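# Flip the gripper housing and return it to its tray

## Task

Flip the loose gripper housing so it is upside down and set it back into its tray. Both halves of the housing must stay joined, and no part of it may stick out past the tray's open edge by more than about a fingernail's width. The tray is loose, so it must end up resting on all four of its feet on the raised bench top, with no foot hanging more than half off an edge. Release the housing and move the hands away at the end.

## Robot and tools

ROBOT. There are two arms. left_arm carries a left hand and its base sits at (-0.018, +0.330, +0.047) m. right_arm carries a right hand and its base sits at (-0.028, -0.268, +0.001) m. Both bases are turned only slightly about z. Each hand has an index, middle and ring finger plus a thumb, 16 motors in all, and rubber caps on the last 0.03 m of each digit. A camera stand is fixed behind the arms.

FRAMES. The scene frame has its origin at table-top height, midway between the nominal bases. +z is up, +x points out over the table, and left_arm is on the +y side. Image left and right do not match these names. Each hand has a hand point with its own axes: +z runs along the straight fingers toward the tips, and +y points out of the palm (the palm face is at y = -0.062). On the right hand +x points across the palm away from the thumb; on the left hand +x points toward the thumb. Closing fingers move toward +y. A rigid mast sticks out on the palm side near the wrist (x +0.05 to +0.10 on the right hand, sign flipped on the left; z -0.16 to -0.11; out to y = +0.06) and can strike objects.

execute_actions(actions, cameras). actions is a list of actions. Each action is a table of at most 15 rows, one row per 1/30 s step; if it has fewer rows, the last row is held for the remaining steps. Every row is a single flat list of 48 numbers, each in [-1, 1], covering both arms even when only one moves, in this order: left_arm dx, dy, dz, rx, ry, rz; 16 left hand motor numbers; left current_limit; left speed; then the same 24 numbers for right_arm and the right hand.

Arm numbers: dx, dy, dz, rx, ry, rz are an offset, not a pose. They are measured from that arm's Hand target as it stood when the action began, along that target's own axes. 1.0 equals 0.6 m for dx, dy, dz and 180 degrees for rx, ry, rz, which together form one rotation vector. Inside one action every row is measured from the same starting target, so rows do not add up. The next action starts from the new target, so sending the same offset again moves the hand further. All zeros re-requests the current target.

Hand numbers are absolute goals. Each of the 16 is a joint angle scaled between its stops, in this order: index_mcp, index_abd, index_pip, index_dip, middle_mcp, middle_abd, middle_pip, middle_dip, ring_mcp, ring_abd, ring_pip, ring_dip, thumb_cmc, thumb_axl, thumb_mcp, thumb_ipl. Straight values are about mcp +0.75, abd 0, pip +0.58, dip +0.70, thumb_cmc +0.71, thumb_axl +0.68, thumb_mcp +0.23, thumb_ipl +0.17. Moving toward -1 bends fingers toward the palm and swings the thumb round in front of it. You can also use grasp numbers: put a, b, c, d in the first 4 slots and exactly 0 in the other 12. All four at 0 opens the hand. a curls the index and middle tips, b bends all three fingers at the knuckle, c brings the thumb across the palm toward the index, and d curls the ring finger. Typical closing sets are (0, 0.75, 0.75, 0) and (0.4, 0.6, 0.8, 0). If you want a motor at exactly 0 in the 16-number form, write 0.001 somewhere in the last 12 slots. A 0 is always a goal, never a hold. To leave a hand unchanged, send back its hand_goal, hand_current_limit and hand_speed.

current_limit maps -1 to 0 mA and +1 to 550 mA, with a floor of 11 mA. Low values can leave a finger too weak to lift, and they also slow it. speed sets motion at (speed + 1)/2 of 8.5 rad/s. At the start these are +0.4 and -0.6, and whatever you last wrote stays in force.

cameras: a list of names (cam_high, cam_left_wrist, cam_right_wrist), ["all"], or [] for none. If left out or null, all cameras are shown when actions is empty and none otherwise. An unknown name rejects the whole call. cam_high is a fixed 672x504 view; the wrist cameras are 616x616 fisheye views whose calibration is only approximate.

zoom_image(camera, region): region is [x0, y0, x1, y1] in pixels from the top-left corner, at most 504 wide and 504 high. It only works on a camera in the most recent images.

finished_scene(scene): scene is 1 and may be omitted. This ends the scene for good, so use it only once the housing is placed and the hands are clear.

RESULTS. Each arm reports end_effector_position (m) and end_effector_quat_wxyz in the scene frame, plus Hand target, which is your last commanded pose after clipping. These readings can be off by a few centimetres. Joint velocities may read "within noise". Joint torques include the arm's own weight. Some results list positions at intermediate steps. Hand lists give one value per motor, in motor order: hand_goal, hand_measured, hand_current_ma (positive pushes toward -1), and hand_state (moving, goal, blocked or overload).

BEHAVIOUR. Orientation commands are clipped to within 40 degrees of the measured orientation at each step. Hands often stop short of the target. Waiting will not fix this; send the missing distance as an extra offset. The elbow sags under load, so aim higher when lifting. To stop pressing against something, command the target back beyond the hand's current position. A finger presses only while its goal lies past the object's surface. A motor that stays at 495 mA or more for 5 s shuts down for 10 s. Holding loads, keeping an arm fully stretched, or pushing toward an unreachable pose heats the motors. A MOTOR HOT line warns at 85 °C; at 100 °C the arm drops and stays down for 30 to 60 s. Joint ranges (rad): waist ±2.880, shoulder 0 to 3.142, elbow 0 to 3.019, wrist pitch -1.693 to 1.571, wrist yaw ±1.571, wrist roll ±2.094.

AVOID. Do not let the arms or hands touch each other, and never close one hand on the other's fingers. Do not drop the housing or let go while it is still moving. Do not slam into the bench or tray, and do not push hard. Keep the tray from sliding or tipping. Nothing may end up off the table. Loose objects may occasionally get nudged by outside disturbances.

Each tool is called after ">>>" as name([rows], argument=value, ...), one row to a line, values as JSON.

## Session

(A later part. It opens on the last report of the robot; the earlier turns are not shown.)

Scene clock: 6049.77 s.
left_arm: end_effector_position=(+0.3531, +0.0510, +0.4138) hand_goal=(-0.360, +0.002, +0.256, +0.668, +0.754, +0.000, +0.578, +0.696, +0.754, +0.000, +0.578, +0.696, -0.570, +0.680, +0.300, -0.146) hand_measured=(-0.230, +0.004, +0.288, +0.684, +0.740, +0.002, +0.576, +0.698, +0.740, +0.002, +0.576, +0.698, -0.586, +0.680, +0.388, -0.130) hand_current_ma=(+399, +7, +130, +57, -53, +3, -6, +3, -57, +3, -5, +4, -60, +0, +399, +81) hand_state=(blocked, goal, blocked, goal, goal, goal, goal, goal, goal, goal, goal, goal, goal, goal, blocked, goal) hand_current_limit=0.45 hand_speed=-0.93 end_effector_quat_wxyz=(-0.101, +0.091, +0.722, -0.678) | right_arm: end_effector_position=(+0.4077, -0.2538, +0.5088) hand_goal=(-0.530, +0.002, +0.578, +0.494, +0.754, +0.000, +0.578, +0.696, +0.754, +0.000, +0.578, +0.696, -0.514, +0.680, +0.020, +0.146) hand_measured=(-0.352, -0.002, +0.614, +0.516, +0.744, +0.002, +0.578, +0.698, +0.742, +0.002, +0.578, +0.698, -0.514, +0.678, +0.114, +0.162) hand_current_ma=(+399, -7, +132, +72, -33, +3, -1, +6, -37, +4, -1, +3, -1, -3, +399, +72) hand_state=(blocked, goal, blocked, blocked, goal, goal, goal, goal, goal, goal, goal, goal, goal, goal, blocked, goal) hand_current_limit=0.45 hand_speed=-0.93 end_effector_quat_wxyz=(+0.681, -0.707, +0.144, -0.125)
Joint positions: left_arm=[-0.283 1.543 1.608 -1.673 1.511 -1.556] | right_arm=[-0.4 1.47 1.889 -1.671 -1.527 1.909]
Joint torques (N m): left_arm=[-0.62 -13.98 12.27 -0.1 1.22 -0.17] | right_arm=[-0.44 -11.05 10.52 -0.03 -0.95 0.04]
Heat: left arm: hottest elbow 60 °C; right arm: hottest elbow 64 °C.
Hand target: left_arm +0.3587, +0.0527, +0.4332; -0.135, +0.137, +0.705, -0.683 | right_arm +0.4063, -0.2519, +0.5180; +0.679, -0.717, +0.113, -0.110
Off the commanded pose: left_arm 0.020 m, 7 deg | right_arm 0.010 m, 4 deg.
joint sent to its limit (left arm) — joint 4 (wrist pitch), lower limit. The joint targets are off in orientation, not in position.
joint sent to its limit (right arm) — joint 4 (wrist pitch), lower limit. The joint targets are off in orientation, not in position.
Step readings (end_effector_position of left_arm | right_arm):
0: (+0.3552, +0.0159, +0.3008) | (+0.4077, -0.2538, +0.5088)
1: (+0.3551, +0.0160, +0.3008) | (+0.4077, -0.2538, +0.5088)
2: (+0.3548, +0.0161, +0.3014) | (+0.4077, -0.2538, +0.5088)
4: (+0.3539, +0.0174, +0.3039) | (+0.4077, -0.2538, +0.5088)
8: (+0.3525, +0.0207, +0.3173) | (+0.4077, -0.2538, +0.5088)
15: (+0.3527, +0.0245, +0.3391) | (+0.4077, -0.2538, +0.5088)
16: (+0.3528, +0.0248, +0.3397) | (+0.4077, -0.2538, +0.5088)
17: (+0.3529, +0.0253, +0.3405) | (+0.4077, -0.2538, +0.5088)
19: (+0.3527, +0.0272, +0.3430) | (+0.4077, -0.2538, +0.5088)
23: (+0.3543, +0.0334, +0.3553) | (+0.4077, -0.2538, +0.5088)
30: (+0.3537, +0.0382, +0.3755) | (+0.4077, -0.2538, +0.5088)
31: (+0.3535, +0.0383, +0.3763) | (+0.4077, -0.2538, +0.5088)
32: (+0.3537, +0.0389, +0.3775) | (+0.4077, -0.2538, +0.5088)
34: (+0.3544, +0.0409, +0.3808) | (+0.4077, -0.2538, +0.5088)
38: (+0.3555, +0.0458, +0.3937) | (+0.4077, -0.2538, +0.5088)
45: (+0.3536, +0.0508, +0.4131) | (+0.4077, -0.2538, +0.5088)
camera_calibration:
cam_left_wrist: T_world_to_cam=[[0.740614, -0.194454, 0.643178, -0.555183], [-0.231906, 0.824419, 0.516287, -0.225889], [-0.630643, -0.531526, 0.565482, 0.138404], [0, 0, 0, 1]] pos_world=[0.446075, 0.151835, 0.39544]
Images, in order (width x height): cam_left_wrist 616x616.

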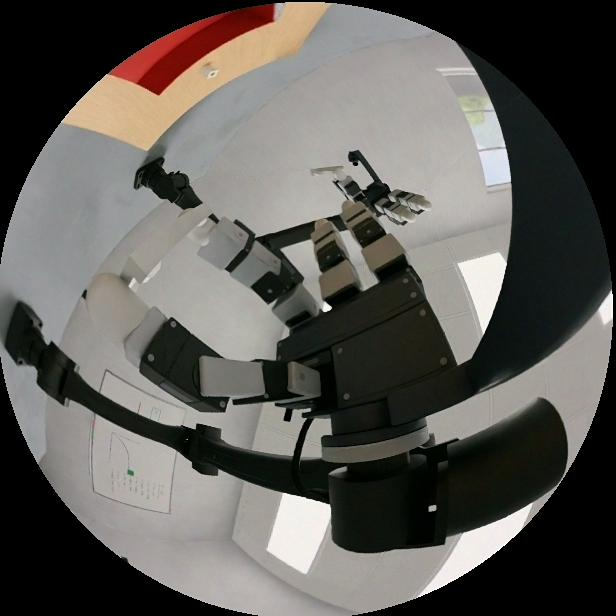

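>>> execute_actions([
  [[0,-0.01,0,0,0,0.1667,-0.36,0.001,0.255,0.667,0.754,0,0.577,0.696,0.754,0,0.577,0.696,-0.571,0.68,0.30,-0.146,0.45,-0.93,0,0,0,0,0,0,-0.53,0.001,0.577,0.493,0.754,0,0.577,0.696,0.754,0,0.577,0.696,-0.514,0.68,0.02,0.146,0.45,-0.93]],
  [[0,0,0,0,0,0.1667,-0.36,0.001,0.255,0.667,0.754,0,0.577,0.696,0.754,0,0.577,0.696,-0.571,0.68,0.30,-0.146,0.45,-0.93,0,0,0,0,0,0,-0.53,0.001,0.577,0.493,0.754,0,0.577,0.696,0.754,0,0.577,0.696,-0.514,0.68,0.02,0.146,0.45,-0.93]],
  [[0,0,0,0,0,0.1667,-0.36,0.001,0.255,0.667,0.754,0,0.577,0.696,0.754,0,0.577,0.696,-0.571,0.68,0.30,-0.146,0.45,-0.93,0,0,0,0,0,0,-0.53,0.001,0.577,0.493,0.754,0,0.577,0.696,0.754,0,0.577,0.696,-0.514,0.68,0.02,0.146,0.45,-0.93]],
], cameras=["cam_left_wrist","cam_high"])

Scene clock: 6057.83 s.
left_arm: end_effector_position=(+0.3559, +0.0498, +0.4336) hand_goal=(-0.360, +0.002, +0.256, +0.668, +0.754, +0.000, +0.578, +0.696, +0.754, +0.000, +0.578, +0.696, -0.570, +0.680, +0.300, -0.146) hand_measured=(-0.230, +0.010, +0.290, +0.684, +0.750, +0.002, +0.576, +0.698, +0.750, +0.002, +0.576, +0.698, -0.568, +0.680, +0.388, -0.130) hand_current_ma=(+399, +24, +136, +60, -13, +6, -6, +3, -14, +5, -5, +4, +10, +0, +399, +84) hand_state=(blocked, goal, blocked, goal, goal, goal, goal, goal, goal, goal, goal, goal, goal, goal, blocked, goal) hand_current_limit=0.45 hand_speed=-0.93 end_effector_quat_wxyz=(+0.418, +0.553, +0.446, -0.566) | right_arm: end_effector_position=(+0.4077, -0.2538, +0.5088) hand_goal=(-0.530, +0.002, +0.578, +0.494, +0.754, +0.000, +0.578, +0.696, +0.754, +0.000, +0.578, +0.696, -0.514, +0.680, +0.020, +0.146) hand_measured=(-0.352, -0.002, +0.614, +0.516, +0.744, +0.002, +0.578, +0.698, +0.742, +0.002, +0.578, +0.698, -0.514, +0.678, +0.114, +0.162) hand_current_ma=(+399, -7, +132, +72, -33, +3, -1, +6, -37, +4, -1, +3, -1, -3, +399, +72) hand_state=(blocked, goal, blocked, blocked, goal, goal, goal, goal, goal, goal, goal, goal, goal, goal, blocked, goal) hand_current_limit=0.45 hand_speed=-0.93 end_effector_quat_wxyz=(+0.681, -0.707, +0.144, -0.125)
Joint positions: left_arm=[-0.274 1.146 1.077 -0.93 1.559 -0.614] | right_arm=[-0.4 1.47 1.889 -1.671 -1.527 1.909]
Joint torques (N m): left_arm=[-0.73 -8.59 9.29 1.58 0.95 0.38] | right_arm=[-0.21 -10.99 10.51 0.08 -0.94 0.02]
Heat: left arm: hottest elbow 60 °C; right arm: hottest elbow 64 °C.
Hand target: left_arm +0.3586, +0.0525, +0.4391; +0.387, +0.595, +0.401, -0.578 | right_arm +0.4063, -0.2519, +0.5180; +0.679, -0.717, +0.113, -0.110
Off the commanded pose: left_arm 0.007 m, 8 deg | right_arm 0.010 m, 4 deg.
joint read past its limit (left arm) — joint 5 (wrist yaw), upper limit.
joint sent to its limit (left arm) — joint 5 (wrist yaw), upper limit. The joint targets are off in orientation, not in position.
joint sent to its limit (right arm) — joint 4 (wrist pitch), lower limit. The joint targets are off in orientation, not in position.
Step readings (end_effector_position of left_arm | right_arm):
0: (+0.3530, +0.0511, +0.4138) | (+0.4077, -0.2538, +0.5088)
1: (+0.3532, +0.0510, +0.4140) | (+0.4077, -0.2538, +0.5088)
2: (+0.3553, +0.0505, +0.4143) | (+0.4077, -0.2538, +0.5088)
4: (+0.3597, +0.0493, +0.4137) | (+0.4077, -0.2538, +0.5088)
8: (+0.3536, +0.0506, +0.4248) | (+0.4077, -0.2538, +0.5088)
15: (+0.3474, +0.0517, +0.4488) | (+0.4077, -0.2538, +0.5088)
16: (+0.3484, +0.0514, +0.4476) | (+0.4077, -0.2538, +0.5088)
17: (+0.3515, +0.0506, +0.4443) | (+0.4077, -0.2538, +0.5088)
19: (+0.3539, +0.0501, +0.4332) | (+0.4077, -0.2538, +0.5088)
23: (+0.3493, +0.0516, +0.4191) | (+0.4077, -0.2538, +0.5088)
30: (+0.3515, +0.0503, +0.4351) | (+0.4077, -0.2538, +0.5088)
31: (+0.3522, +0.0500, +0.4355) | (+0.4077, -0.2538, +0.5088)
32: (+0.3544, +0.0493, +0.4357) | (+0.4077, -0.2538, +0.5088)
34: (+0.3546, +0.0498, +0.4311) | (+0.4077, -0.2538, +0.5088)
38: (+0.3477, +0.0521, +0.4215) | (+0.4077, -0.2538, +0.5088)
45: (+0.3541, +0.0503, +0.4307) | (+0.4077, -0.2538, +0.5088)
camera_calibration:
cam_left_wrist: T_world_to_cam=[[-0.594981, 0.200623, 0.778298, -0.173171], [-0.271487, 0.861267, -0.429552, 0.187864], [-0.7565, -0.466873, -0.457971, 0.61366], [0, 0, 0, 1]] pos_world=[0.412203, 0.159443, 0.496515]
Images, in order (width x height): cam_high 672x504, cam_left_wrist 616x616.

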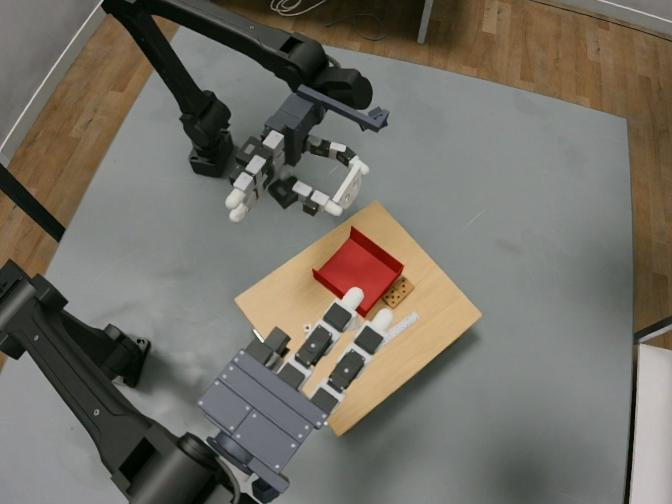

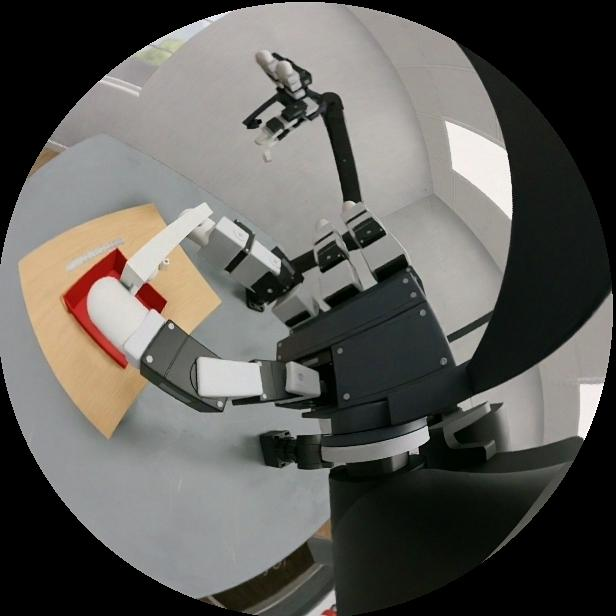

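>>> execute_actions([
  [[0,0,0,0,0,0.1667,-0.36,0.001,0.255,0.667,0.754,0,0.577,0.696,0.754,0,0.577,0.696,-0.571,0.68,0.30,-0.146,0.45,-0.93,0,0,0,0,0,0,-0.53,0.001,0.577,0.493,0.754,0,0.577,0.696,0.754,0,0.577,0.696,-0.514,0.68,0.02,0.146,0.45,-0.93]],
  [[0,0,0,0,0,0.1667,-0.36,0.001,0.255,0.667,0.754,0,0.577,0.696,0.754,0,0.577,0.696,-0.571,0.68,0.30,-0.146,0.45,-0.93,0,0,0,0,0,0,-0.53,0.001,0.577,0.493,0.754,0,0.577,0.696,0.754,0,0.577,0.696,-0.514,0.68,0.02,0.146,0.45,-0.93]],
  [[0,0,0,0,0,0.061,-0.36,0.001,0.255,0.667,0.754,0,0.577,0.696,0.754,0,0.577,0.696,-0.571,0.68,0.30,-0.146,0.45,-0.93,0,0,0,0,0,0,-0.53,0.001,0.577,0.493,0.754,0,0.577,0.696,0.754,0,0.577,0.696,-0.514,0.68,0.02,0.146,0.45,-0.93]],
], cameras=["cam_left_wrist","cam_high","cam_right_wrist"])

>>> zoom_image(camera="cam_high", region=[240, 100, 380, 240])

>>> zoom_image(camera="cam_left_wrist", region=[60, 160, 300, 400])

Scene clock: 6068.13 s.
left_arm: end_effector_position=(+0.3549, +0.0494, +0.4381) hand_goal=(-0.360, +0.002, +0.256, +0.668, +0.754, +0.000, +0.578, +0.696, +0.754, +0.000, +0.578, +0.696, -0.570, +0.680, +0.300, -0.146) hand_measured=(-0.230, +0.010, +0.290, +0.684, +0.760, +0.002, +0.578, +0.698, +0.762, +0.002, +0.578, +0.698, -0.568, +0.680, +0.388, -0.130) hand_current_ma=(+399, +25, +136, +60, +24, +6, -1, +3, +27, +5, -1, +4, +5, +0, +399, +84) hand_state=(blocked, goal, blocked, goal, goal, goal, goal, goal, goal, goal, goal, goal, goal, goal, blocked, goal) hand_current_limit=0.45 hand_speed=-0.93 end_effector_quat_wxyz=(+0.672, +0.708, +0.039, -0.213) | right_arm: end_effector_position=(+0.4077, -0.2538, +0.5088) hand_goal=(-0.530, +0.002, +0.578, +0.494, +0.754, +0.000, +0.578, +0.696, +0.754, +0.000, +0.578, +0.696, -0.514, +0.680, +0.020, +0.146) hand_measured=(-0.352, -0.002, +0.614, +0.516, +0.744, +0.002, +0.578, +0.698, +0.742, +0.002, +0.578, +0.698, -0.514, +0.678, +0.114, +0.162) hand_current_ma=(+399, -7, +132, +72, -33, +3, -1, +6, -37, +4, -1, +3, -1, -3, +399, +72) hand_state=(blocked, goal, blocked, blocked, goal, goal, goal, goal, goal, goal, goal, goal, goal, goal, blocked, goal) hand_current_limit=0.45 hand_speed=-0.93 end_effector_quat_wxyz=(+0.681, -0.707, +0.144, -0.125)
Joint positions: left_arm=[-0.274 1.247 0.832 -0.093 1.559 0.145] | right_arm=[-0.4 1.47 1.889 -1.671 -1.527 1.909]
Joint torques (N m): left_arm=[-0.73 -8.41 9.16 1.72 0.58 0.28] | right_arm=[-0.32 -11.11 10.5 0.05 -0.94 0.02]
Heat: left arm: hottest elbow 58 °C; right arm: hottest elbow 64 °C.
Hand target: left_arm +0.3585, +0.0524, +0.4392; +0.651, +0.718, -0.019, -0.246 | right_arm +0.4063, -0.2519, +0.5180; +0.679, -0.717, +0.113, -0.110
Off the commanded pose: left_arm 0.005 m, 8 deg | right_arm 0.010 m, 4 deg.
joint sent to its limit (left arm) — joint 5 (wrist yaw), upper limit. The joint targets are off in orientation, not in position.
joint sent to its limit (right arm) — joint 4 (wrist pitch), lower limit. The joint targets are off in orientation, not in position.
Step readings (end_effector_position of left_arm | right_arm):
0: (+0.3559, +0.0498, +0.4337) | (+0.4077, -0.2538, +0.5088)
1: (+0.3561, +0.0497, +0.4334) | (+0.4077, -0.2538, +0.5088)
2: (+0.3570, +0.0495, +0.4344) | (+0.4077, -0.2538, +0.5088)
4: (+0.3560, +0.0497, +0.4331) | (+0.4077, -0.2538, +0.5088)
8: (+0.3512, +0.0509, +0.4223) | (+0.4077, -0.2538, +0.5088)
15: (+0.3524, +0.0505, +0.4319) | (+0.4077, -0.2538, +0.5088)
16: (+0.3525, +0.0505, +0.4335) | (+0.4077, -0.2538, +0.5088)
17: (+0.3523, +0.0505, +0.4361) | (+0.4077, -0.2538, +0.5088)
19: (+0.3504, +0.0510, +0.4412) | (+0.4077, -0.2538, +0.5088)
23: (+0.3495, +0.0511, +0.4358) | (+0.4077, -0.2538, +0.5088)
30: (+0.3565, +0.0491, +0.4298) | (+0.4077, -0.2538, +0.5088)
31: (+0.3561, +0.0492, +0.4310) | (+0.4077, -0.2538, +0.5088)
32: (+0.3554, +0.0494, +0.4333) | (+0.4077, -0.2538, +0.5088)
34: (+0.3541, +0.0497, +0.4383) | (+0.4077, -0.2538, +0.5088)
38: (+0.3545, +0.0496, +0.4397) | (+0.4077, -0.2538, +0.5088)
45: (+0.3559, +0.0492, +0.4373) | (+0.4077, -0.2538, +0.5088)
camera_calibration:
cam_left_wrist: T_world_to_cam=[[-0.892768, 0.284537, -0.349291, 0.418392], [0.445385, 0.674126, -0.589226, 0.0147435], [0.0678093, -0.68161, -0.728567, 0.451477], [0, 0, 0, 1]] pos_world=[0.336346, 0.178744, 0.483759]
cam_right_wrist: T_world_to_cam=[[-0.761057, 0.220377, -0.610103, 0.701184], [-0.605052, -0.580276, 0.545154, -0.241352], [-0.233888, 0.784037, 0.574963, 0.123641], [0, 0, 0, 1]] pos_world=[0.416529, -0.391515, 0.488279]

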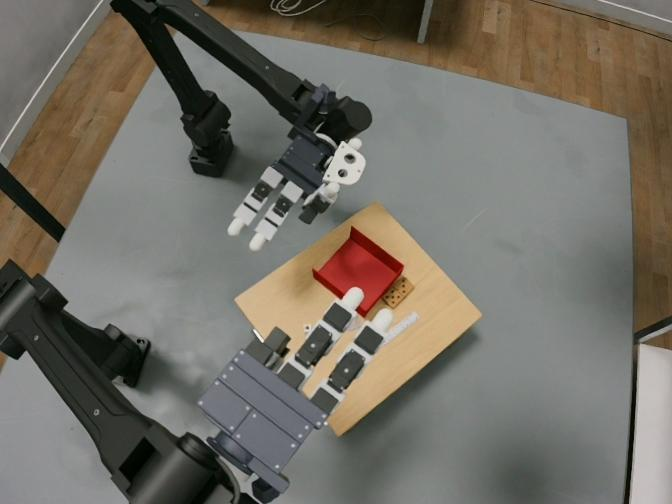

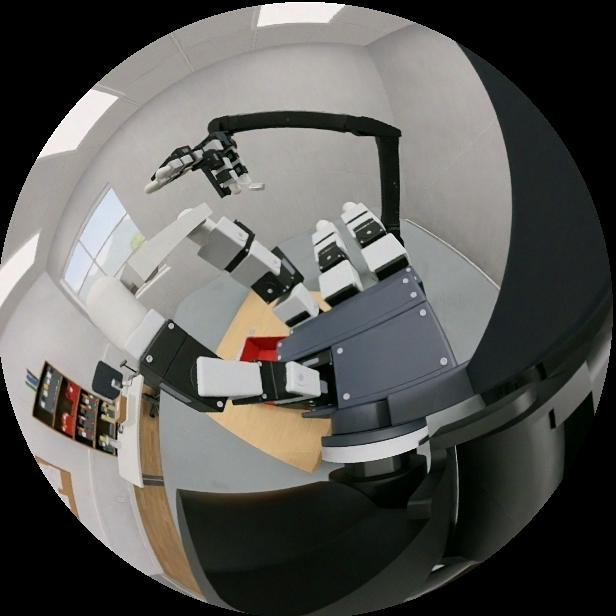

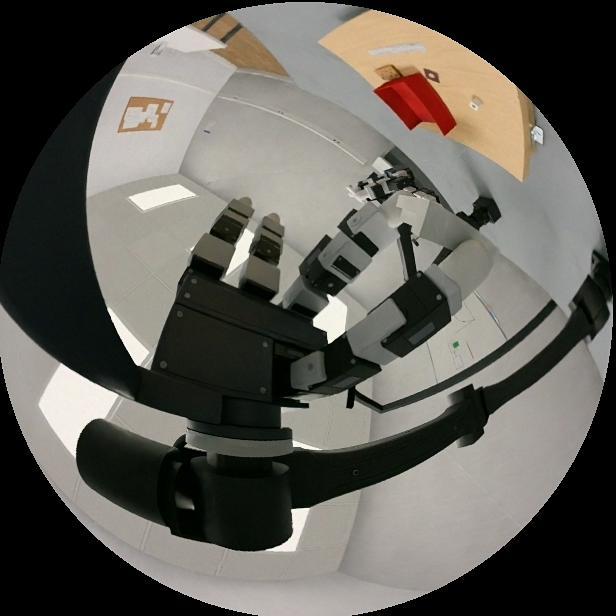

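Scaled by 3.600 from the camera's 672x504 image, which has a finer 960x720 frame.

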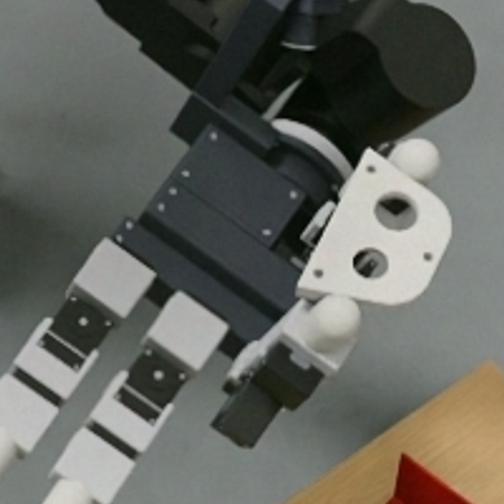

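Scaled by 2.100 from the camera's 616x616 image, which has a finer 880x880 frame.

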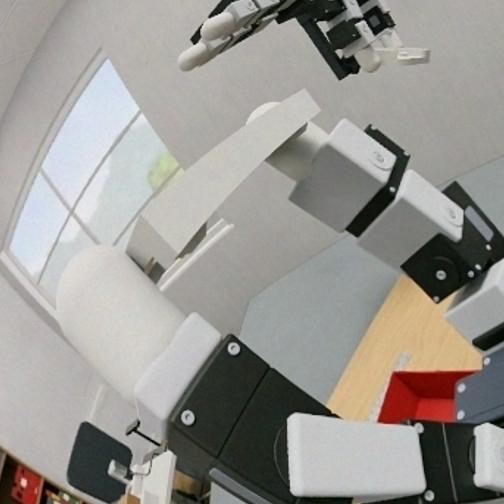

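>>> execute_actions([
  [[-0.0451,-0.0132,-0.0822,0,0,0,-0.36,0.001,0.255,0.667,0.754,0,0.577,0.696,0.754,0,0.577,0.696,-0.571,0.68,0.30,-0.146,0.45,-0.93,0,0,0,0,0,0,-0.53,0.001,0.577,0.493,0.754,0,0.577,0.696,0.754,0,0.577,0.696,-0.514,0.68,0.02,0.146,0.45,-0.93]],
  [[-0.0451,-0.0132,-0.0822,0,0,0,-0.36,0.001,0.255,0.667,0.754,0,0.577,0.696,0.754,0,0.577,0.696,-0.571,0.68,0.30,-0.146,0.45,-0.93,0,0,0,0,0,0,-0.53,0.001,0.577,0.493,0.754,0,0.577,0.696,0.754,0,0.577,0.696,-0.514,0.68,0.02,0.146,0.45,-0.93]],
  [[-0.0451,-0.0132,-0.0822,0,0,0,-0.36,0.001,0.255,0.667,0.754,0,0.577,0.696,0.754,0,0.577,0.696,-0.571,0.68,0.30,-0.146,0.45,-0.93,0,0,0,0,0,0,-0.53,0.001,0.577,0.493,0.754,0,0.577,0.696,0.754,0,0.577,0.696,-0.514,0.68,0.02,0.146,0.45,-0.93]],
  [[-0.0451,-0.0132,-0.0822,0,0,0,-0.36,0.001,0.255,0.667,0.754,0,0.577,0.696,0.754,0,0.577,0.696,-0.571,0.68,0.30,-0.146,0.45,-0.93,0,0,0,0,0,0,-0.53,0.001,0.577,0.493,0.754,0,0.577,0.696,0.754,0,0.577,0.696,-0.514,0.68,0.02,0.146,0.45,-0.93]],
], cameras=["cam_high"])

Scene clock: 6112.37 s.
left_arm: end_effector_position=(+0.3300, +0.2743, +0.4492) hand_goal=(-0.360, +0.002, +0.256, +0.668, +0.754, +0.000, +0.578, +0.696, +0.754, +0.000, +0.578, +0.696, -0.570, +0.680, +0.300, -0.146) hand_measured=(-0.230, +0.010, +0.292, +0.684, +0.762, +0.002, +0.578, +0.698, +0.762, +0.002, +0.578, +0.698, -0.570, +0.680, +0.386, -0.130) hand_current_ma=(+399, +25, +143, +60, +28, +6, +0, +3, +30, +5, +0, +4, -1, +0, +399, +85) hand_state=(blocked, goal, blocked, goal, goal, goal, goal, goal, goal, goal, goal, goal, goal, goal, blocked, goal) hand_current_limit=0.45 hand_speed=-0.93 end_effector_quat_wxyz=(+0.705, +0.669, +0.235, +0.022) | right_arm: end_effector_position=(+0.4077, -0.2538, +0.5088) hand_goal=(-0.530, +0.002, +0.578, +0.494, +0.754, +0.000, +0.578, +0.696, +0.754, +0.000, +0.578, +0.696, -0.514, +0.680, +0.020, +0.146) hand_measured=(-0.352, -0.002, +0.614, +0.516, +0.744, +0.002, +0.578, +0.698, +0.742, +0.002, +0.578, +0.698, -0.514, +0.678, +0.114, +0.162) hand_current_ma=(+399, -7, +132, +72, -33, +3, -1, +6, -37, +4, -1, +3, -1, -3, +399, +72) hand_state=(blocked, goal, blocked, blocked, goal, goal, goal, goal, goal, goal, goal, goal, goal, goal, blocked, goal) hand_current_limit=0.45 hand_speed=-0.93 end_effector_quat_wxyz=(+0.681, -0.707, +0.144, -0.125)
Joint positions: left_arm=[0.346 0.846 0.588 -0.193 1.559 0.144] | right_arm=[-0.4 1.47 1.889 -1.671 -1.527 1.909]
Joint torques (N m): left_arm=[-0.26 -3.84 9.28 1.05 0.57 -0.02] | right_arm=[-0.5 -11.05 10.5 0.18 -0.95 0.02]
Heat: left arm: hottest elbow 57 °C; right arm: hottest elbow 64 °C.
Hand target: left_arm +0.3287, +0.2774, +0.4509; +0.659, +0.718, +0.001, -0.226 | right_arm +0.4063, -0.2519, +0.5180; +0.679, -0.717, +0.113, -0.110
Off the commanded pose: left_arm 0.004 m, 43 deg; orientation clipped | right_arm 0.010 m, 4 deg.
joint sent to its limit (left arm) — joint 5 (wrist yaw), upper limit. The joint targets are off in orientation, not in position.
joint sent to its limit (right arm) — joint 4 (wrist pitch), lower limit. The joint targets are off in orientation, not in position.
Step readings (end_effector_position of left_arm | right_arm):
0: (+0.3549, +0.0494, +0.4382) | (+0.4077, -0.2538, +0.5088)
1: (+0.3551, +0.0499, +0.4378) | (+0.4077, -0.2538, +0.5088)
2: (+0.3555, +0.0516, +0.4369) | (+0.4077, -0.2538, +0.5088)
4: (+0.3564, +0.0632, +0.4333) | (+0.4077, -0.2538, +0.5088)
8: (+0.3574, +0.0938, +0.4305) | (+0.4077, -0.2538, +0.5088)
15: (+0.3535, +0.1057, +0.4403) | (+0.4077, -0.2538, +0.5088)
16: (+0.3533, +0.1062, +0.4400) | (+0.4077, -0.2538, +0.5088)
17: (+0.3535, +0.1092, +0.4393) | (+0.4077, -0.2538, +0.5088)
19: (+0.3516, +0.1202, +0.4364) | (+0.4077, -0.2538, +0.5088)
23: (+0.3485, +0.1503, +0.4369) | (+0.4077, -0.2538, +0.5088)
30: (+0.3444, +0.1615, +0.4452) | (+0.4077, -0.2538, +0.5088)
31: (+0.3445, +0.1620, +0.4447) | (+0.4077, -0.2538, +0.5088)
32: (+0.3450, +0.1652, +0.4435) | (+0.4077, -0.2538, +0.5088)
34: (+0.3439, +0.1773, +0.4408) | (+0.4077, -0.2538, +0.5088)
38: (+0.3410, +0.2080, +0.4419) | (+0.4077, -0.2538, +0.5088)
45: (+0.3367, +0.2173, +0.4484) | (+0.4077, -0.2538, +0.5088)
46: (+0.3368, +0.2180, +0.4478) | (+0.4077, -0.2538, +0.5088)
47: (+0.3371, +0.2212, +0.4471) | (+0.4077, -0.2538, +0.5088)
49: (+0.3365, +0.2342, +0.4451) | (+0.4077, -0.2538, +0.5088)
53: (+0.3335, +0.2651, +0.4464) | (+0.4077, -0.2538, +0.5088)
60: (+0.3297, +0.2736, +0.4511) | (+0.4077, -0.2538, +0.5088)
Images, in order (width x height): cam_high 672x504.

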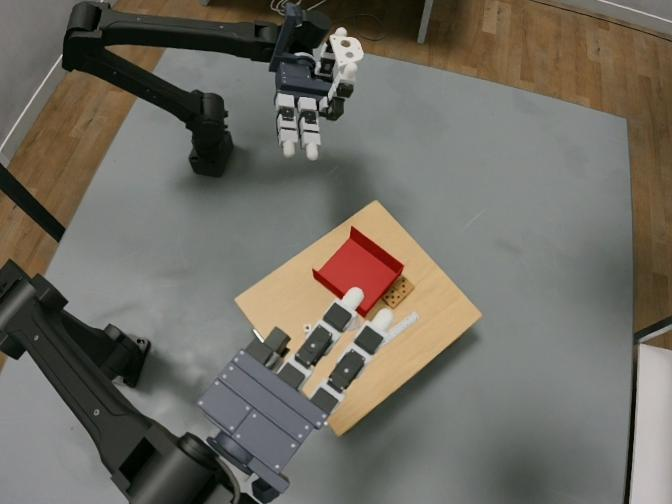

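>>> execute_actions(actions=[], cameras=["all"])

Scene clock: 6138.00 s.
left_arm: end_effector_position=(+0.3300, +0.2743, +0.4492) hand_goal=(-0.360, +0.002, +0.256, +0.668, +0.754, +0.000, +0.578, +0.696, +0.754, +0.000, +0.578, +0.696, -0.570, +0.680, +0.300, -0.146) hand_measured=(-0.230, +0.010, +0.292, +0.684, +0.762, +0.002, +0.578, +0.698, +0.762, +0.002, +0.578, +0.698, -0.570, +0.680, +0.386, -0.130) hand_current_ma=(+399, +25, +143, +60, +28, +6, +0, +3, +30, +5, +0, +4, -1, +0, +399, +85) hand_state=(blocked, goal, blocked, goal, goal, goal, goal, goal, goal, goal, goal, goal, goal, goal, blocked, goal) hand_current_limit=0.45 hand_speed=-0.93 end_effector_quat_wxyz=(+0.705, +0.669, +0.235, +0.022) | right_arm: end_effector_position=(+0.4077, -0.2538, +0.5088) hand_goal=(-0.530, +0.002, +0.578, +0.494, +0.754, +0.000, +0.578, +0.696, +0.754, +0.000, +0.578, +0.696, -0.514, +0.680, +0.020, +0.146) hand_measured=(-0.352, -0.002, +0.614, +0.516, +0.744, +0.002, +0.578, +0.698, +0.742, +0.002, +0.578, +0.698, -0.514, +0.678, +0.114, +0.162) hand_current_ma=(+399, -7, +132, +72, -33, +3, -1, +6, -37, +4, -1, +3, -1, -3, +399, +72) hand_state=(blocked, goal, blocked, blocked, goal, goal, goal, goal, goal, goal, goal, goal, goal, goal, blocked, goal) hand_current_limit=0.45 hand_speed=-0.93 end_effector_quat_wxyz=(+0.681, -0.707, +0.144, -0.125)
Joint positions: left_arm=[0.346 0.846 0.588 -0.193 1.559 0.144] | right_arm=[-0.4 1.47 1.889 -1.671 -1.527 1.909]
Joint velocities: within noise
Joint torques (N m): left_arm=[-0.91 -4.13 9.58 1.14 0.52 0.01] | right_arm=[-0.21 -10.87 10.55 0.06 -0.94 0.04]
Heat: left arm: hottest elbow 53 °C; right arm: hottest elbow 64 °C.
Hand target: left_arm +0.3287, +0.2774, +0.4509; +0.659, +0.718, +0.001, -0.226 | right_arm +0.4063, -0.2519, +0.5180; +0.679, -0.717, +0.113, -0.110
Off the commanded pose: left_arm 0.004 m, 43 deg; orientation clipped | right_arm 0.010 m, 4 deg.
camera_calibration:
cam_left_wrist: T_world_to_cam=[[-0.872238, -0.280122, -0.400914, 0.507378], [0.000925622, 0.818782, -0.574103, -0.019101], [0.489081, -0.501126, -0.713914, 0.419331], [0, 0, 0, 1]] pos_world=[0.237486, 0.367905, 0.491815]
cam_right_wrist: T_world_to_cam=[[-0.761057, 0.220377, -0.610103, 0.701184], [-0.605052, -0.580276, 0.545154, -0.241352], [-0.233888, 0.784037, 0.574963, 0.123641], [0, 0, 0, 1]] pos_world=[0.416529, -0.391515, 0.488279]

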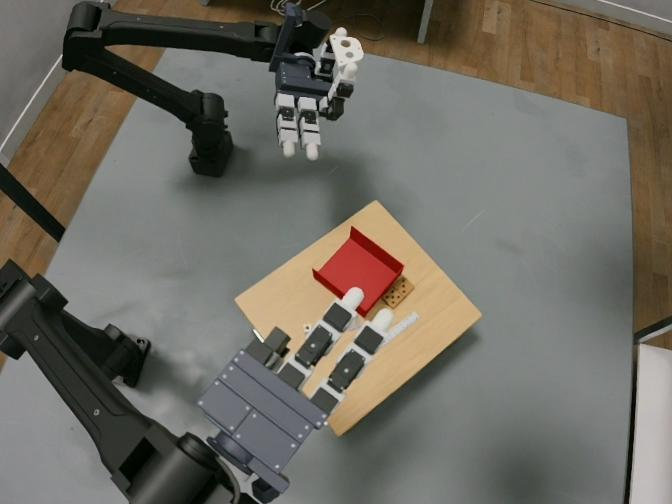

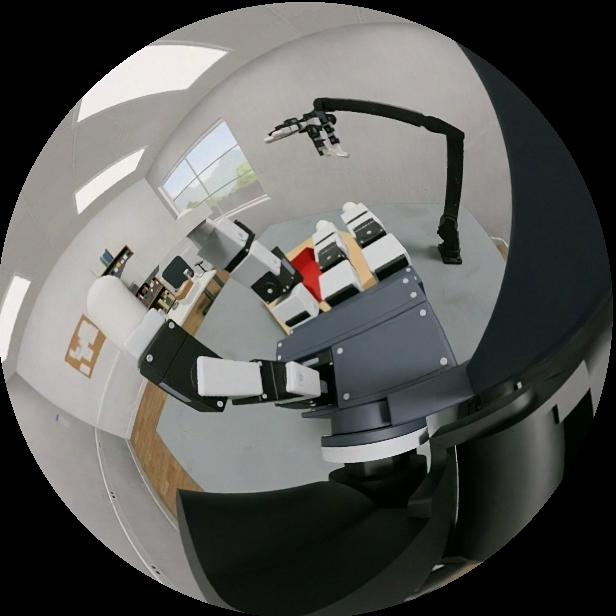

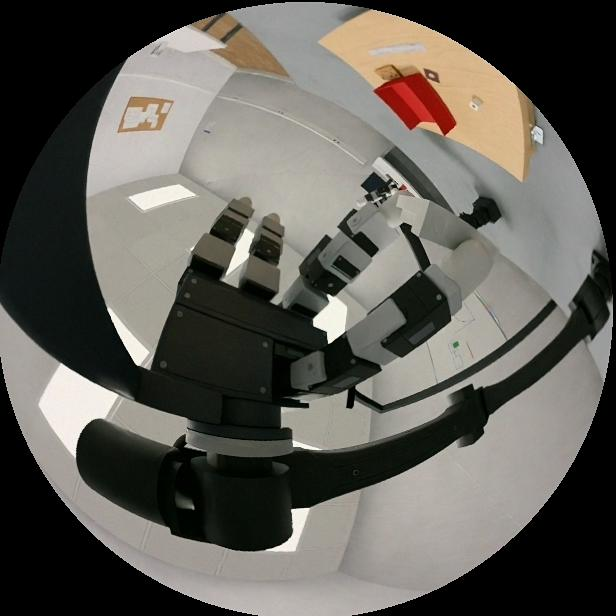

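>>> zoom_image(camera="cam_high", region=[240, 190, 500, 440])

>>> zoom_image(camera="cam_right_wrist", region=[320, 10, 560, 250])

Scaled by 1.938 from the camera's 672x504 image, which has a finer 960x720 frame.

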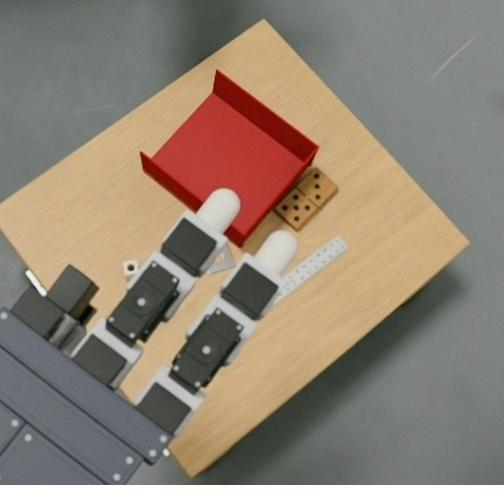

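Scaled by 2.100 from the camera's 616x616 image, which has a finer 880x880 frame.

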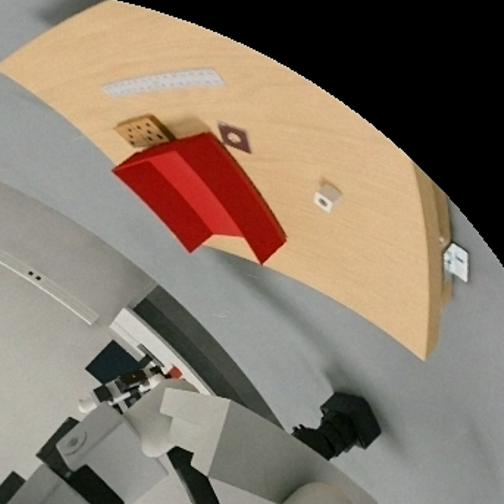

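>>> zoom_image(camera="cam_right_wrist", region=[270, 170, 520, 400])

>>> zoom_image(camera="cam_left_wrist", region=[240, 90, 400, 180])

Scaled by 2.016 from the camera's 616x616 image, which has a finer 880x880 frame.

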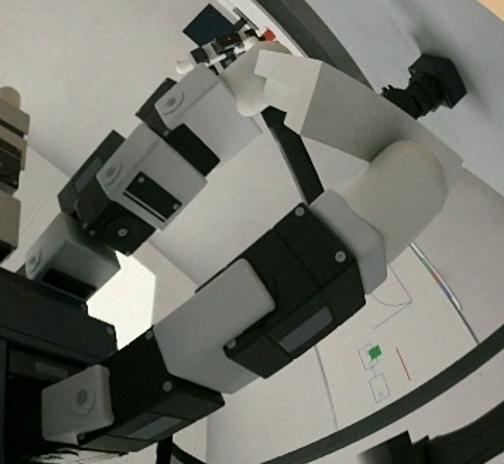

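Scaled by 3.150 from the camera's 616x616 image, which has a finer 880x880 frame.

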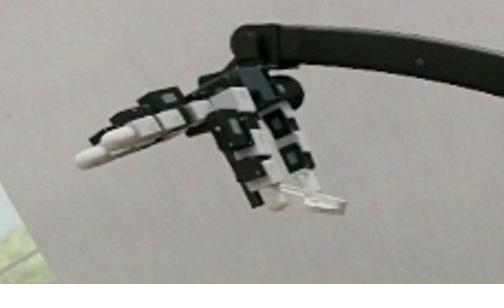

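>>> zoom_image(camera="cam_left_wrist", region=[300, 110, 370, 170])

>>> zoom_image(camera="cam_right_wrist", region=[370, 170, 510, 310])

Scaled by 7.200 from the camera's 616x616 image, which has a finer 880x880 frame.

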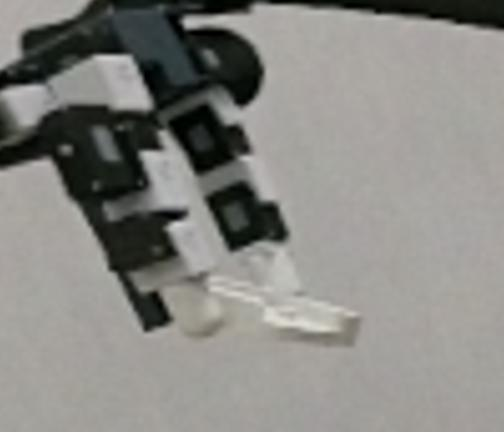

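Scaled by 3.600 from the camera's 616x616 image, which has a finer 880x880 frame.

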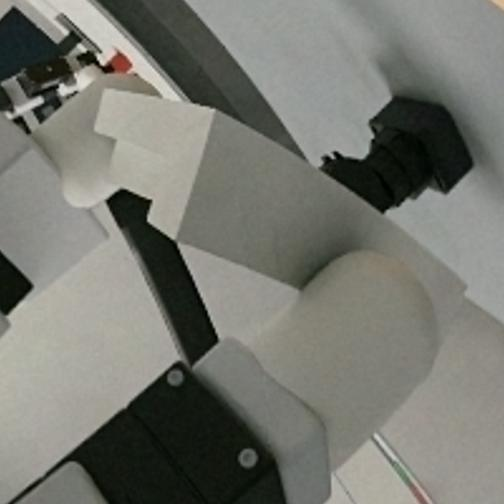

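>>> execute_actions([
  [[0,0,0,0,0,0,-0.36,0.001,0.255,0.667,0.754,0,0.577,0.696,0.754,0,0.577,0.696,-0.571,0.68,0.30,-0.146,0.45,-0.93,-0.0413,-0.0167,0.1525,0.0003,-0.0693,-0.0037,-0.53,0.001,0.577,0.493,0.754,0,0.577,0.696,0.754,0,0.577,0.696,-0.514,0.68,0.02,0.146,0.45,-0.93]],
  [[0,0,0,0,0,0,-0.36,0.001,0.255,0.667,0.754,0,0.577,0.696,0.754,0,0.577,0.696,-0.571,0.68,0.30,-0.146,0.45,-0.93,-0.0073,-0.0125,0.158,0.0003,-0.0693,-0.0037,-0.53,0.001,0.577,0.493,0.754,0,0.577,0.696,0.754,0,0.577,0.696,-0.514,0.68,0.02,0.146,0.45,-0.93]],
])

Scene clock: 6310.93 s.
left_arm: end_effector_position=(+0.3306, +0.2746, +0.4474) hand_goal=(-0.360, +0.002, +0.256, +0.668, +0.754, +0.000, +0.578, +0.696, +0.754, +0.000, +0.578, +0.696, -0.570, +0.680, +0.300, -0.146) hand_measured=(-0.230, +0.010, +0.292, +0.684, +0.762, +0.002, +0.578, +0.698, +0.762, +0.002, +0.578, +0.698, -0.570, +0.680, +0.386, -0.130) hand_current_ma=(+399, +25, +143, +60, +28, +6, +0, +3, +30, +5, +0, +4, -1, +0, +399, +85) hand_state=(blocked, goal, blocked, goal, goal, goal, goal, goal, goal, goal, goal, goal, goal, goal, blocked, goal) hand_current_limit=0.45 hand_speed=-0.93 end_effector_quat_wxyz=(+0.705, +0.667, +0.240, +0.017) | right_arm: end_effector_position=(+0.4129, -0.0610, +0.5119) hand_goal=(-0.530, +0.002, +0.578, +0.494, +0.754, +0.000, +0.578, +0.696, +0.754, +0.000, +0.578, +0.696, -0.514, +0.680, +0.020, +0.146) hand_measured=(-0.352, -0.002, +0.614, +0.516, +0.744, +0.002, +0.578, +0.698, +0.742, +0.002, +0.578, +0.698, -0.514, +0.678, +0.114, +0.162) hand_current_ma=(+399, -7, +132, +72, -33, +3, -1, +6, -37, +3, -1, +3, -1, -3, +399, +73) hand_state=(blocked, goal, blocked, blocked, goal, goal, goal, goal, goal, goal, goal, goal, goal, goal, blocked, goal) hand_current_limit=0.45 hand_speed=-0.93 end_effector_quat_wxyz=(+0.692, -0.721, -0.020, +0.028)
Joint positions: left_arm=[0.347 0.846 0.588 -0.208 1.559 0.144] | right_arm=[0.051 1.621 2.072 -1.673 -1.528 1.934]
Joint torques (N m): left_arm=[-0.38 -3.49 9.47 0.9 0.52 0.11] | right_arm=[-0.85 -12.28 12.4 0.28 -0.96 0.21]
Heat: left arm: hottest elbow 52 °C; right arm: hottest elbow 64 °C.
Hand target: left_arm +0.3287, +0.2775, +0.4509; +0.659, +0.718, +0.001, -0.225 | right_arm +0.4161, -0.0618, +0.5257; +0.687, -0.724, -0.045, +0.040
Off the commanded pose: left_arm 0.005 m, 40 deg | right_arm 0.014 m, 3 deg.
joint sent to its limit (left arm) — joint 5 (wrist yaw), upper limit. The joint targets are off in orientation, not in position.
joint sent to its limit (right arm) — joint 4 (wrist pitch), lower limit. The joint targets are off in orientation, not in position.
Step readings (end_effector_position of left_arm | right_arm):
0: (+0.3300, +0.2743, +0.4492) | (+0.4077, -0.2538, +0.5088)
1: (+0.3300, +0.2743, +0.4492) | (+0.4076, -0.2531, +0.5088)
2: (+0.3300, +0.2743, +0.4491) | (+0.4075, -0.2501, +0.5088)
4: (+0.3301, +0.2744, +0.4489) | (+0.4064, -0.2322, +0.5088)
8: (+0.3302, +0.2745, +0.4485) | (+0.3990, -0.1757, +0.5087)
15: (+0.3304, +0.2746, +0.4480) | (+0.4025, -0.1510, +0.5116)
16: (+0.3304, +0.2746, +0.4479) | (+0.4036, -0.1513, +0.5113)
17: (+0.3304, +0.2746, +0.4479) | (+0.4046, -0.1493, +0.5114)
19: (+0.3305, +0.2746, +0.4478) | (+0.4072, -0.1364, +0.5121)
23: (+0.3305, +0.2746, +0.4477) | (+0.4041, -0.0854, +0.5106)
30: (+0.3306, +0.2746, +0.4475) | (+0.4097, -0.0553, +0.5071)

>>> execute_actions([
  [[0,0,0,0,0,0,-0.36,0.001,0.255,0.667,0.754,0,0.577,0.696,0.754,0,0.577,0.696,-0.571,0.68,0.30,-0.146,0.45,-0.93,0.0268,-0.0125,0.1555,0,0,0,-0.53,0.001,0.577,0.493,0.754,0,0.577,0.696,0.754,0,0.577,0.696,-0.514,0.68,0.02,0.146,0.45,-0.93]],
  [[0,0,0,0,0,0,-0.36,0.001,0.255,0.667,0.754,0,0.577,0.696,0.754,0,0.577,0.696,-0.571,0.68,0.30,-0.146,0.45,-0.93,0.105,0.0,0.029,0,0,0,-0.53,0.001,0.577,0.493,0.754,0,0.577,0.696,0.754,0,0.577,0.696,-0.514,0.68,0.02,0.146,0.45,-0.93]],
], cameras=["all"])

Scene clock: 6319.10 s.
left_arm: end_effector_position=(+0.3306, +0.2746, +0.4474) hand_goal=(-0.360, +0.002, +0.256, +0.668, +0.754, +0.000, +0.578, +0.696, +0.754, +0.000, +0.578, +0.696, -0.570, +0.680, +0.300, -0.146) hand_measured=(-0.230, +0.010, +0.292, +0.684, +0.762, +0.002, +0.578, +0.698, +0.762, +0.002, +0.578, +0.698, -0.570, +0.680, +0.386, -0.130) hand_current_ma=(+399, +25, +143, +60, +28, +6, +0, +3, +30, +5, +0, +4, -1, +0, +399, +85) hand_state=(blocked, goal, blocked, goal, goal, goal, goal, goal, goal, goal, goal, goal, goal, goal, blocked, goal) hand_current_limit=0.45 hand_speed=-0.93 end_effector_quat_wxyz=(+0.705, +0.667, +0.240, +0.017) | right_arm: end_effector_position=(+0.4855, +0.0541, +0.5140) hand_goal=(-0.530, +0.002, +0.578, +0.494, +0.754, +0.000, +0.578, +0.696, +0.754, +0.000, +0.578, +0.696, -0.514, +0.680, +0.020, +0.146) hand_measured=(-0.352, -0.002, +0.614, +0.516, +0.744, +0.002, +0.578, +0.698, +0.742, +0.002, +0.578, +0.698, -0.514, +0.678, +0.114, +0.162) hand_current_ma=(+399, -7, +132, +72, -34, +3, -1, +6, -38, +3, -1, +3, +0, -3, +399, +73) hand_state=(blocked, goal, blocked, blocked, goal, goal, goal, goal, goal, goal, goal, goal, goal, goal, blocked, goal) hand_current_limit=0.45 hand_speed=-0.93 end_effector_quat_wxyz=(+0.676, -0.728, -0.103, +0.061)
Joint positions: left_arm=[0.347 0.846 0.588 -0.208 1.559 0.144] | right_arm=[0.25 2.039 2.708 -1.672 -1.476 2.091]
Joint torques (N m): left_arm=[-0.62 -3.72 9.76 1.09 0.53 0.08] | right_arm=[-0.15 -18.2 11.29 0.32 -0.92 0.21]
Heat: left arm: hottest elbow 52 °C; right arm: hottest elbow 63 °C.
Hand target: left_arm +0.3287, +0.2775, +0.4509; +0.659, +0.718, +0.001, -0.225 | right_arm +0.4813, +0.0580, +0.5277; +0.687, -0.724, -0.045, +0.040
Off the commanded pose: left_arm 0.005 m, 40 deg | right_arm 0.015 m, 7 deg.
joint sent to its limit (left arm) — joint 5 (wrist yaw), upper limit. The joint targets are off in orientation, not in position.
joint sent to its limit (right arm) — joint 4 (wrist pitch), lower limit; joint 6 (wrist roll), upper limit. The joint targets are off in orientation, not in position.
Step readings (end_effector_position of left_arm | right_arm):
0: (+0.3306, +0.2746, +0.4474) | (+0.4128, -0.0610, +0.5119)
1: (+0.3306, +0.2746, +0.4474) | (+0.4127, -0.0606, +0.5119)
2: (+0.3306, +0.2746, +0.4474) | (+0.4126, -0.0585, +0.5120)
4: (+0.3306, +0.2746, +0.4474) | (+0.4138, -0.0444, +0.5148)
8: (+0.3306, +0.2746, +0.4474) | (+0.4075, +0.0056, +0.5159)
15: (+0.3306, +0.2746, +0.4474) | (+0.4093, +0.0396, +0.5100)
16: (+0.3306, +0.2746, +0.4474) | (+0.4122, +0.0384, +0.5097)
17: (+0.3306, +0.2746, +0.4474) | (+0.4164, +0.0376, +0.5113)
19: (+0.3306, +0.2746, +0.4474) | (+0.4297, +0.0398, +0.5184)
23: (+0.3306, +0.2746, +0.4474) | (+0.4563, +0.0454, +0.5234)
30: (+0.3306, +0.2746, +0.4474) | (+0.4833, +0.0532, +0.5100)
camera_calibration:
cam_left_wrist: T_world_to_cam=[[-0.87767, -0.282469, -0.387177, 0.503542], [-0.00739912, 0.815746, -0.578363, -0.014826], [0.479208, -0.504748, -0.718046, 0.424126], [0, 0, 0, 1]] pos_world=[0.238589, 0.368406, 0.490927]
cam_right_wrist: T_world_to_cam=[[-0.699577, -0.273515, -0.660137, 0.718433], [-0.200083, -0.811904, 0.548433, -0.20424], [-0.685973, 0.515753, 0.513264, 0.163205], [0, 0, 0, 1]] pos_world=[0.573689, -0.0534945, 0.502509]

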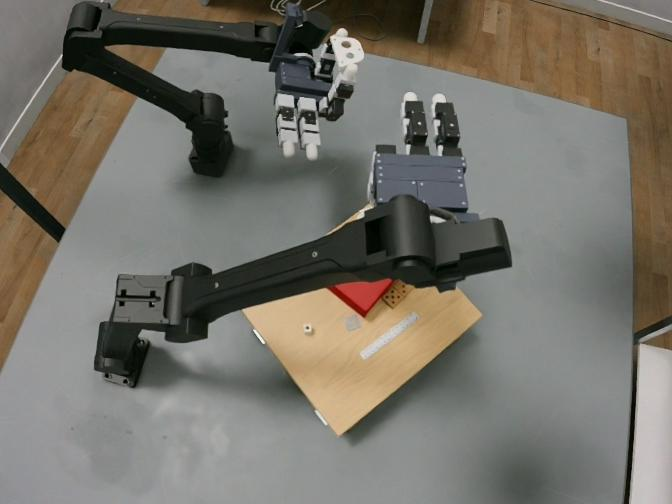

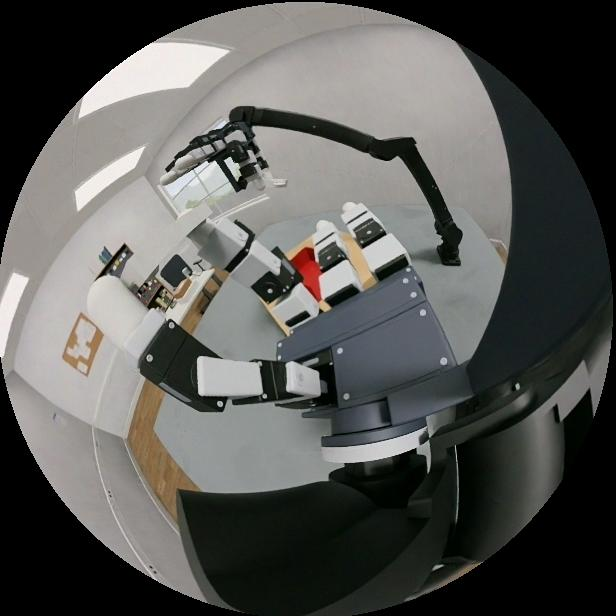

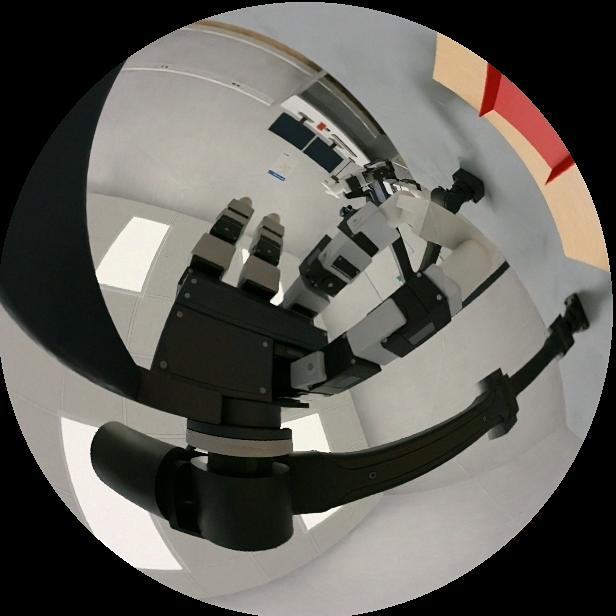

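>>> execute_actions([
  [[0,0,0,0,0,0,-0.36,0.001,0.255,0.667,0.754,0,0.577,0.696,0.754,0,0.577,0.696,-0.571,0.68,0.30,-0.146,0.45,-0.93,0.0,0.13,0.006,0,0,0,-0.53,0.001,0.577,0.493,0.754,0,0.577,0.696,0.754,0,0.577,0.696,-0.514,0.68,0.02,0.146,0.45,-0.93]],
  [[0,0,0,0,0,0,-0.36,0.001,0.255,0.667,0.754,0,0.577,0.696,0.754,0,0.577,0.696,-0.571,0.68,0.30,-0.146,0.45,-0.93,0.0,0.13,0.006,0,0,0,-0.53,0.001,0.577,0.493,0.754,0,0.577,0.696,0.754,0,0.577,0.696,-0.514,0.68,0.02,0.146,0.45,-0.93]],
], cameras=["all"])

Scene clock: 6338.10 s.
left_arm: end_effector_position=(+0.3306, +0.2746, +0.4474) hand_goal=(-0.360, +0.002, +0.256, +0.668, +0.754, +0.000, +0.578, +0.696, +0.754, +0.000, +0.578, +0.696, -0.570, +0.680, +0.300, -0.146) hand_measured=(-0.230, +0.010, +0.292, +0.684, +0.762, +0.002, +0.578, +0.698, +0.762, +0.002, +0.578, +0.698, -0.570, +0.680, +0.386, -0.130) hand_current_ma=(+399, +25, +143, +60, +28, +6, +0, +3, +30, +5, +0, +4, -1, +0, +399, +85) hand_state=(blocked, goal, blocked, goal, goal, goal, goal, goal, goal, goal, goal, goal, goal, goal, blocked, goal) hand_current_limit=0.45 hand_speed=-0.93 end_effector_quat_wxyz=(+0.705, +0.667, +0.240, +0.017) | right_arm: end_effector_position=(+0.4842, +0.0588, +0.3615) hand_goal=(-0.530, +0.002, +0.578, +0.494, +0.754, +0.000, +0.578, +0.696, +0.754, +0.000, +0.578, +0.696, -0.514, +0.680, +0.020, +0.146) hand_measured=(-0.352, -0.002, +0.614, +0.516, +0.744, +0.002, +0.578, +0.698, +0.742, +0.002, +0.578, +0.698, -0.514, +0.678, +0.114, +0.162) hand_current_ma=(+399, -7, +132, +72, -34, +3, -1, +6, -38, +3, -1, +3, +0, -3, +399, +73) hand_state=(blocked, goal, blocked, blocked, goal, goal, goal, goal, goal, goal, goal, goal, goal, goal, blocked, goal) hand_current_limit=0.45 hand_speed=-0.93 end_effector_quat_wxyz=(-0.669, +0.733, +0.083, -0.089)
Joint positions: left_arm=[0.347 0.846 0.588 -0.208 1.559 0.144] | right_arm=[0.26 1.841 1.969 -1.223 -1.47 2.069]
Joint torques (N m): left_arm=[-0.85 -4.42 9.73 0.98 0.51 0.1] | right_arm=[-0.91 -19.49 9.16 1.2 -0.95 0.25]
Heat: left arm: hottest elbow 52 °C; right arm: hottest elbow 64 °C.
Hand target: left_arm +0.3287, +0.2775, +0.4509; +0.659, +0.718, +0.001, -0.225 | right_arm +0.4821, +0.0571, +0.3716; -0.687, +0.724, +0.045, -0.040
Off the commanded pose: left_arm 0.005 m, 40 deg | right_arm 0.010 m, 8 deg.
joint sent to its limit (left arm) — joint 5 (wrist yaw), upper limit. The joint targets are off in orientation, not in position.
Step readings (end_effector_position of left_arm | right_arm):
0: (+0.3306, +0.2746, +0.4474) | (+0.4855, +0.0541, +0.5140)
1: (+0.3306, +0.2746, +0.4474) | (+0.4856, +0.0540, +0.5139)
2: (+0.3306, +0.2746, +0.4474) | (+0.4867, +0.0542, +0.5103)
4: (+0.3306, +0.2746, +0.4474) | (+0.4855, +0.0538, +0.5007)
8: (+0.3306, +0.2746, +0.4474) | (+0.4854, +0.0564, +0.4645)
15: (+0.3306, +0.2746, +0.4474) | (+0.4962, +0.0611, +0.4129)
16: (+0.3306, +0.2746, +0.4474) | (+0.4970, +0.0614, +0.4095)
17: (+0.3306, +0.2746, +0.4474) | (+0.4961, +0.0612, +0.4048)
19: (+0.3306, +0.2746, +0.4474) | (+0.4891, +0.0590, +0.3950)
23: (+0.3306, +0.2746, +0.4474) | (+0.4812, +0.0567, +0.3734)
30: (+0.3306, +0.2746, +0.4474) | (+0.4882, +0.0596, +0.3489)
camera_calibration:
cam_left_wrist: T_world_to_cam=[[-0.87767, -0.282469, -0.387177, 0.503542], [-0.00739912, 0.815746, -0.578363, -0.014826], [0.479208, -0.504748, -0.718046, 0.424126], [0, 0, 0, 1]] pos_world=[0.238589, 0.368406, 0.490927]
cam_right_wrist: T_world_to_cam=[[-0.739393, -0.296176, -0.604631, 0.618605], [-0.155687, -0.798493, 0.581525, -0.15127], [-0.655027, 0.524108, 0.544289, 0.211483], [0, 0, 0, 1]] pos_world=[0.572368, -0.0484123, 0.346887]

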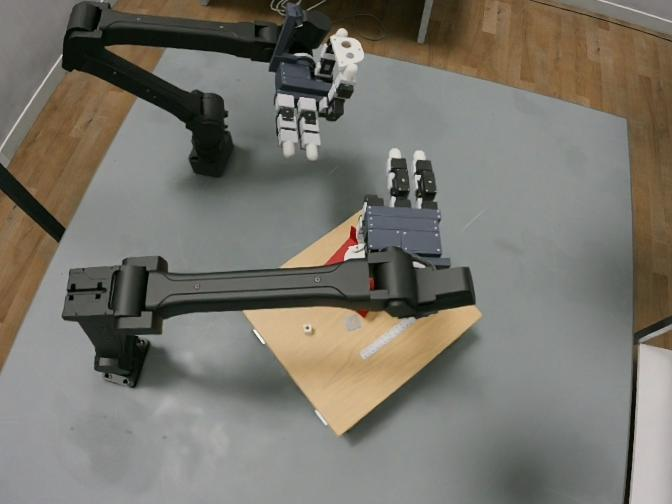

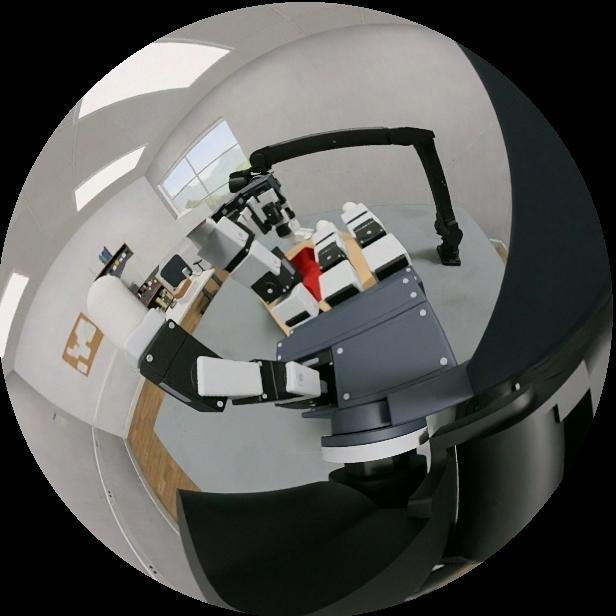

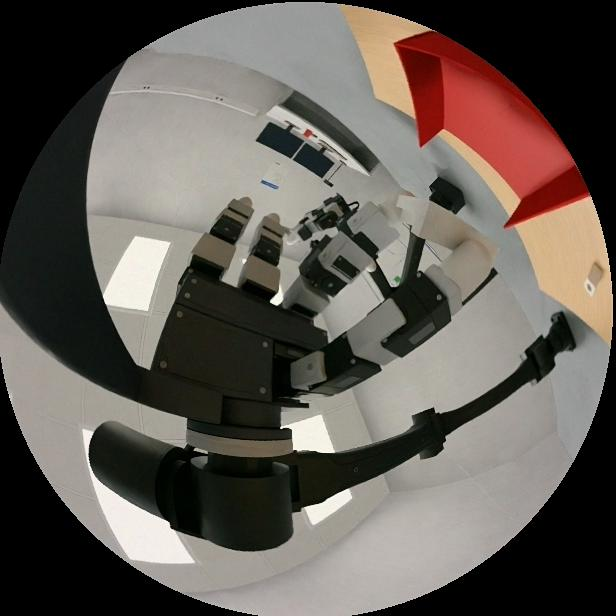

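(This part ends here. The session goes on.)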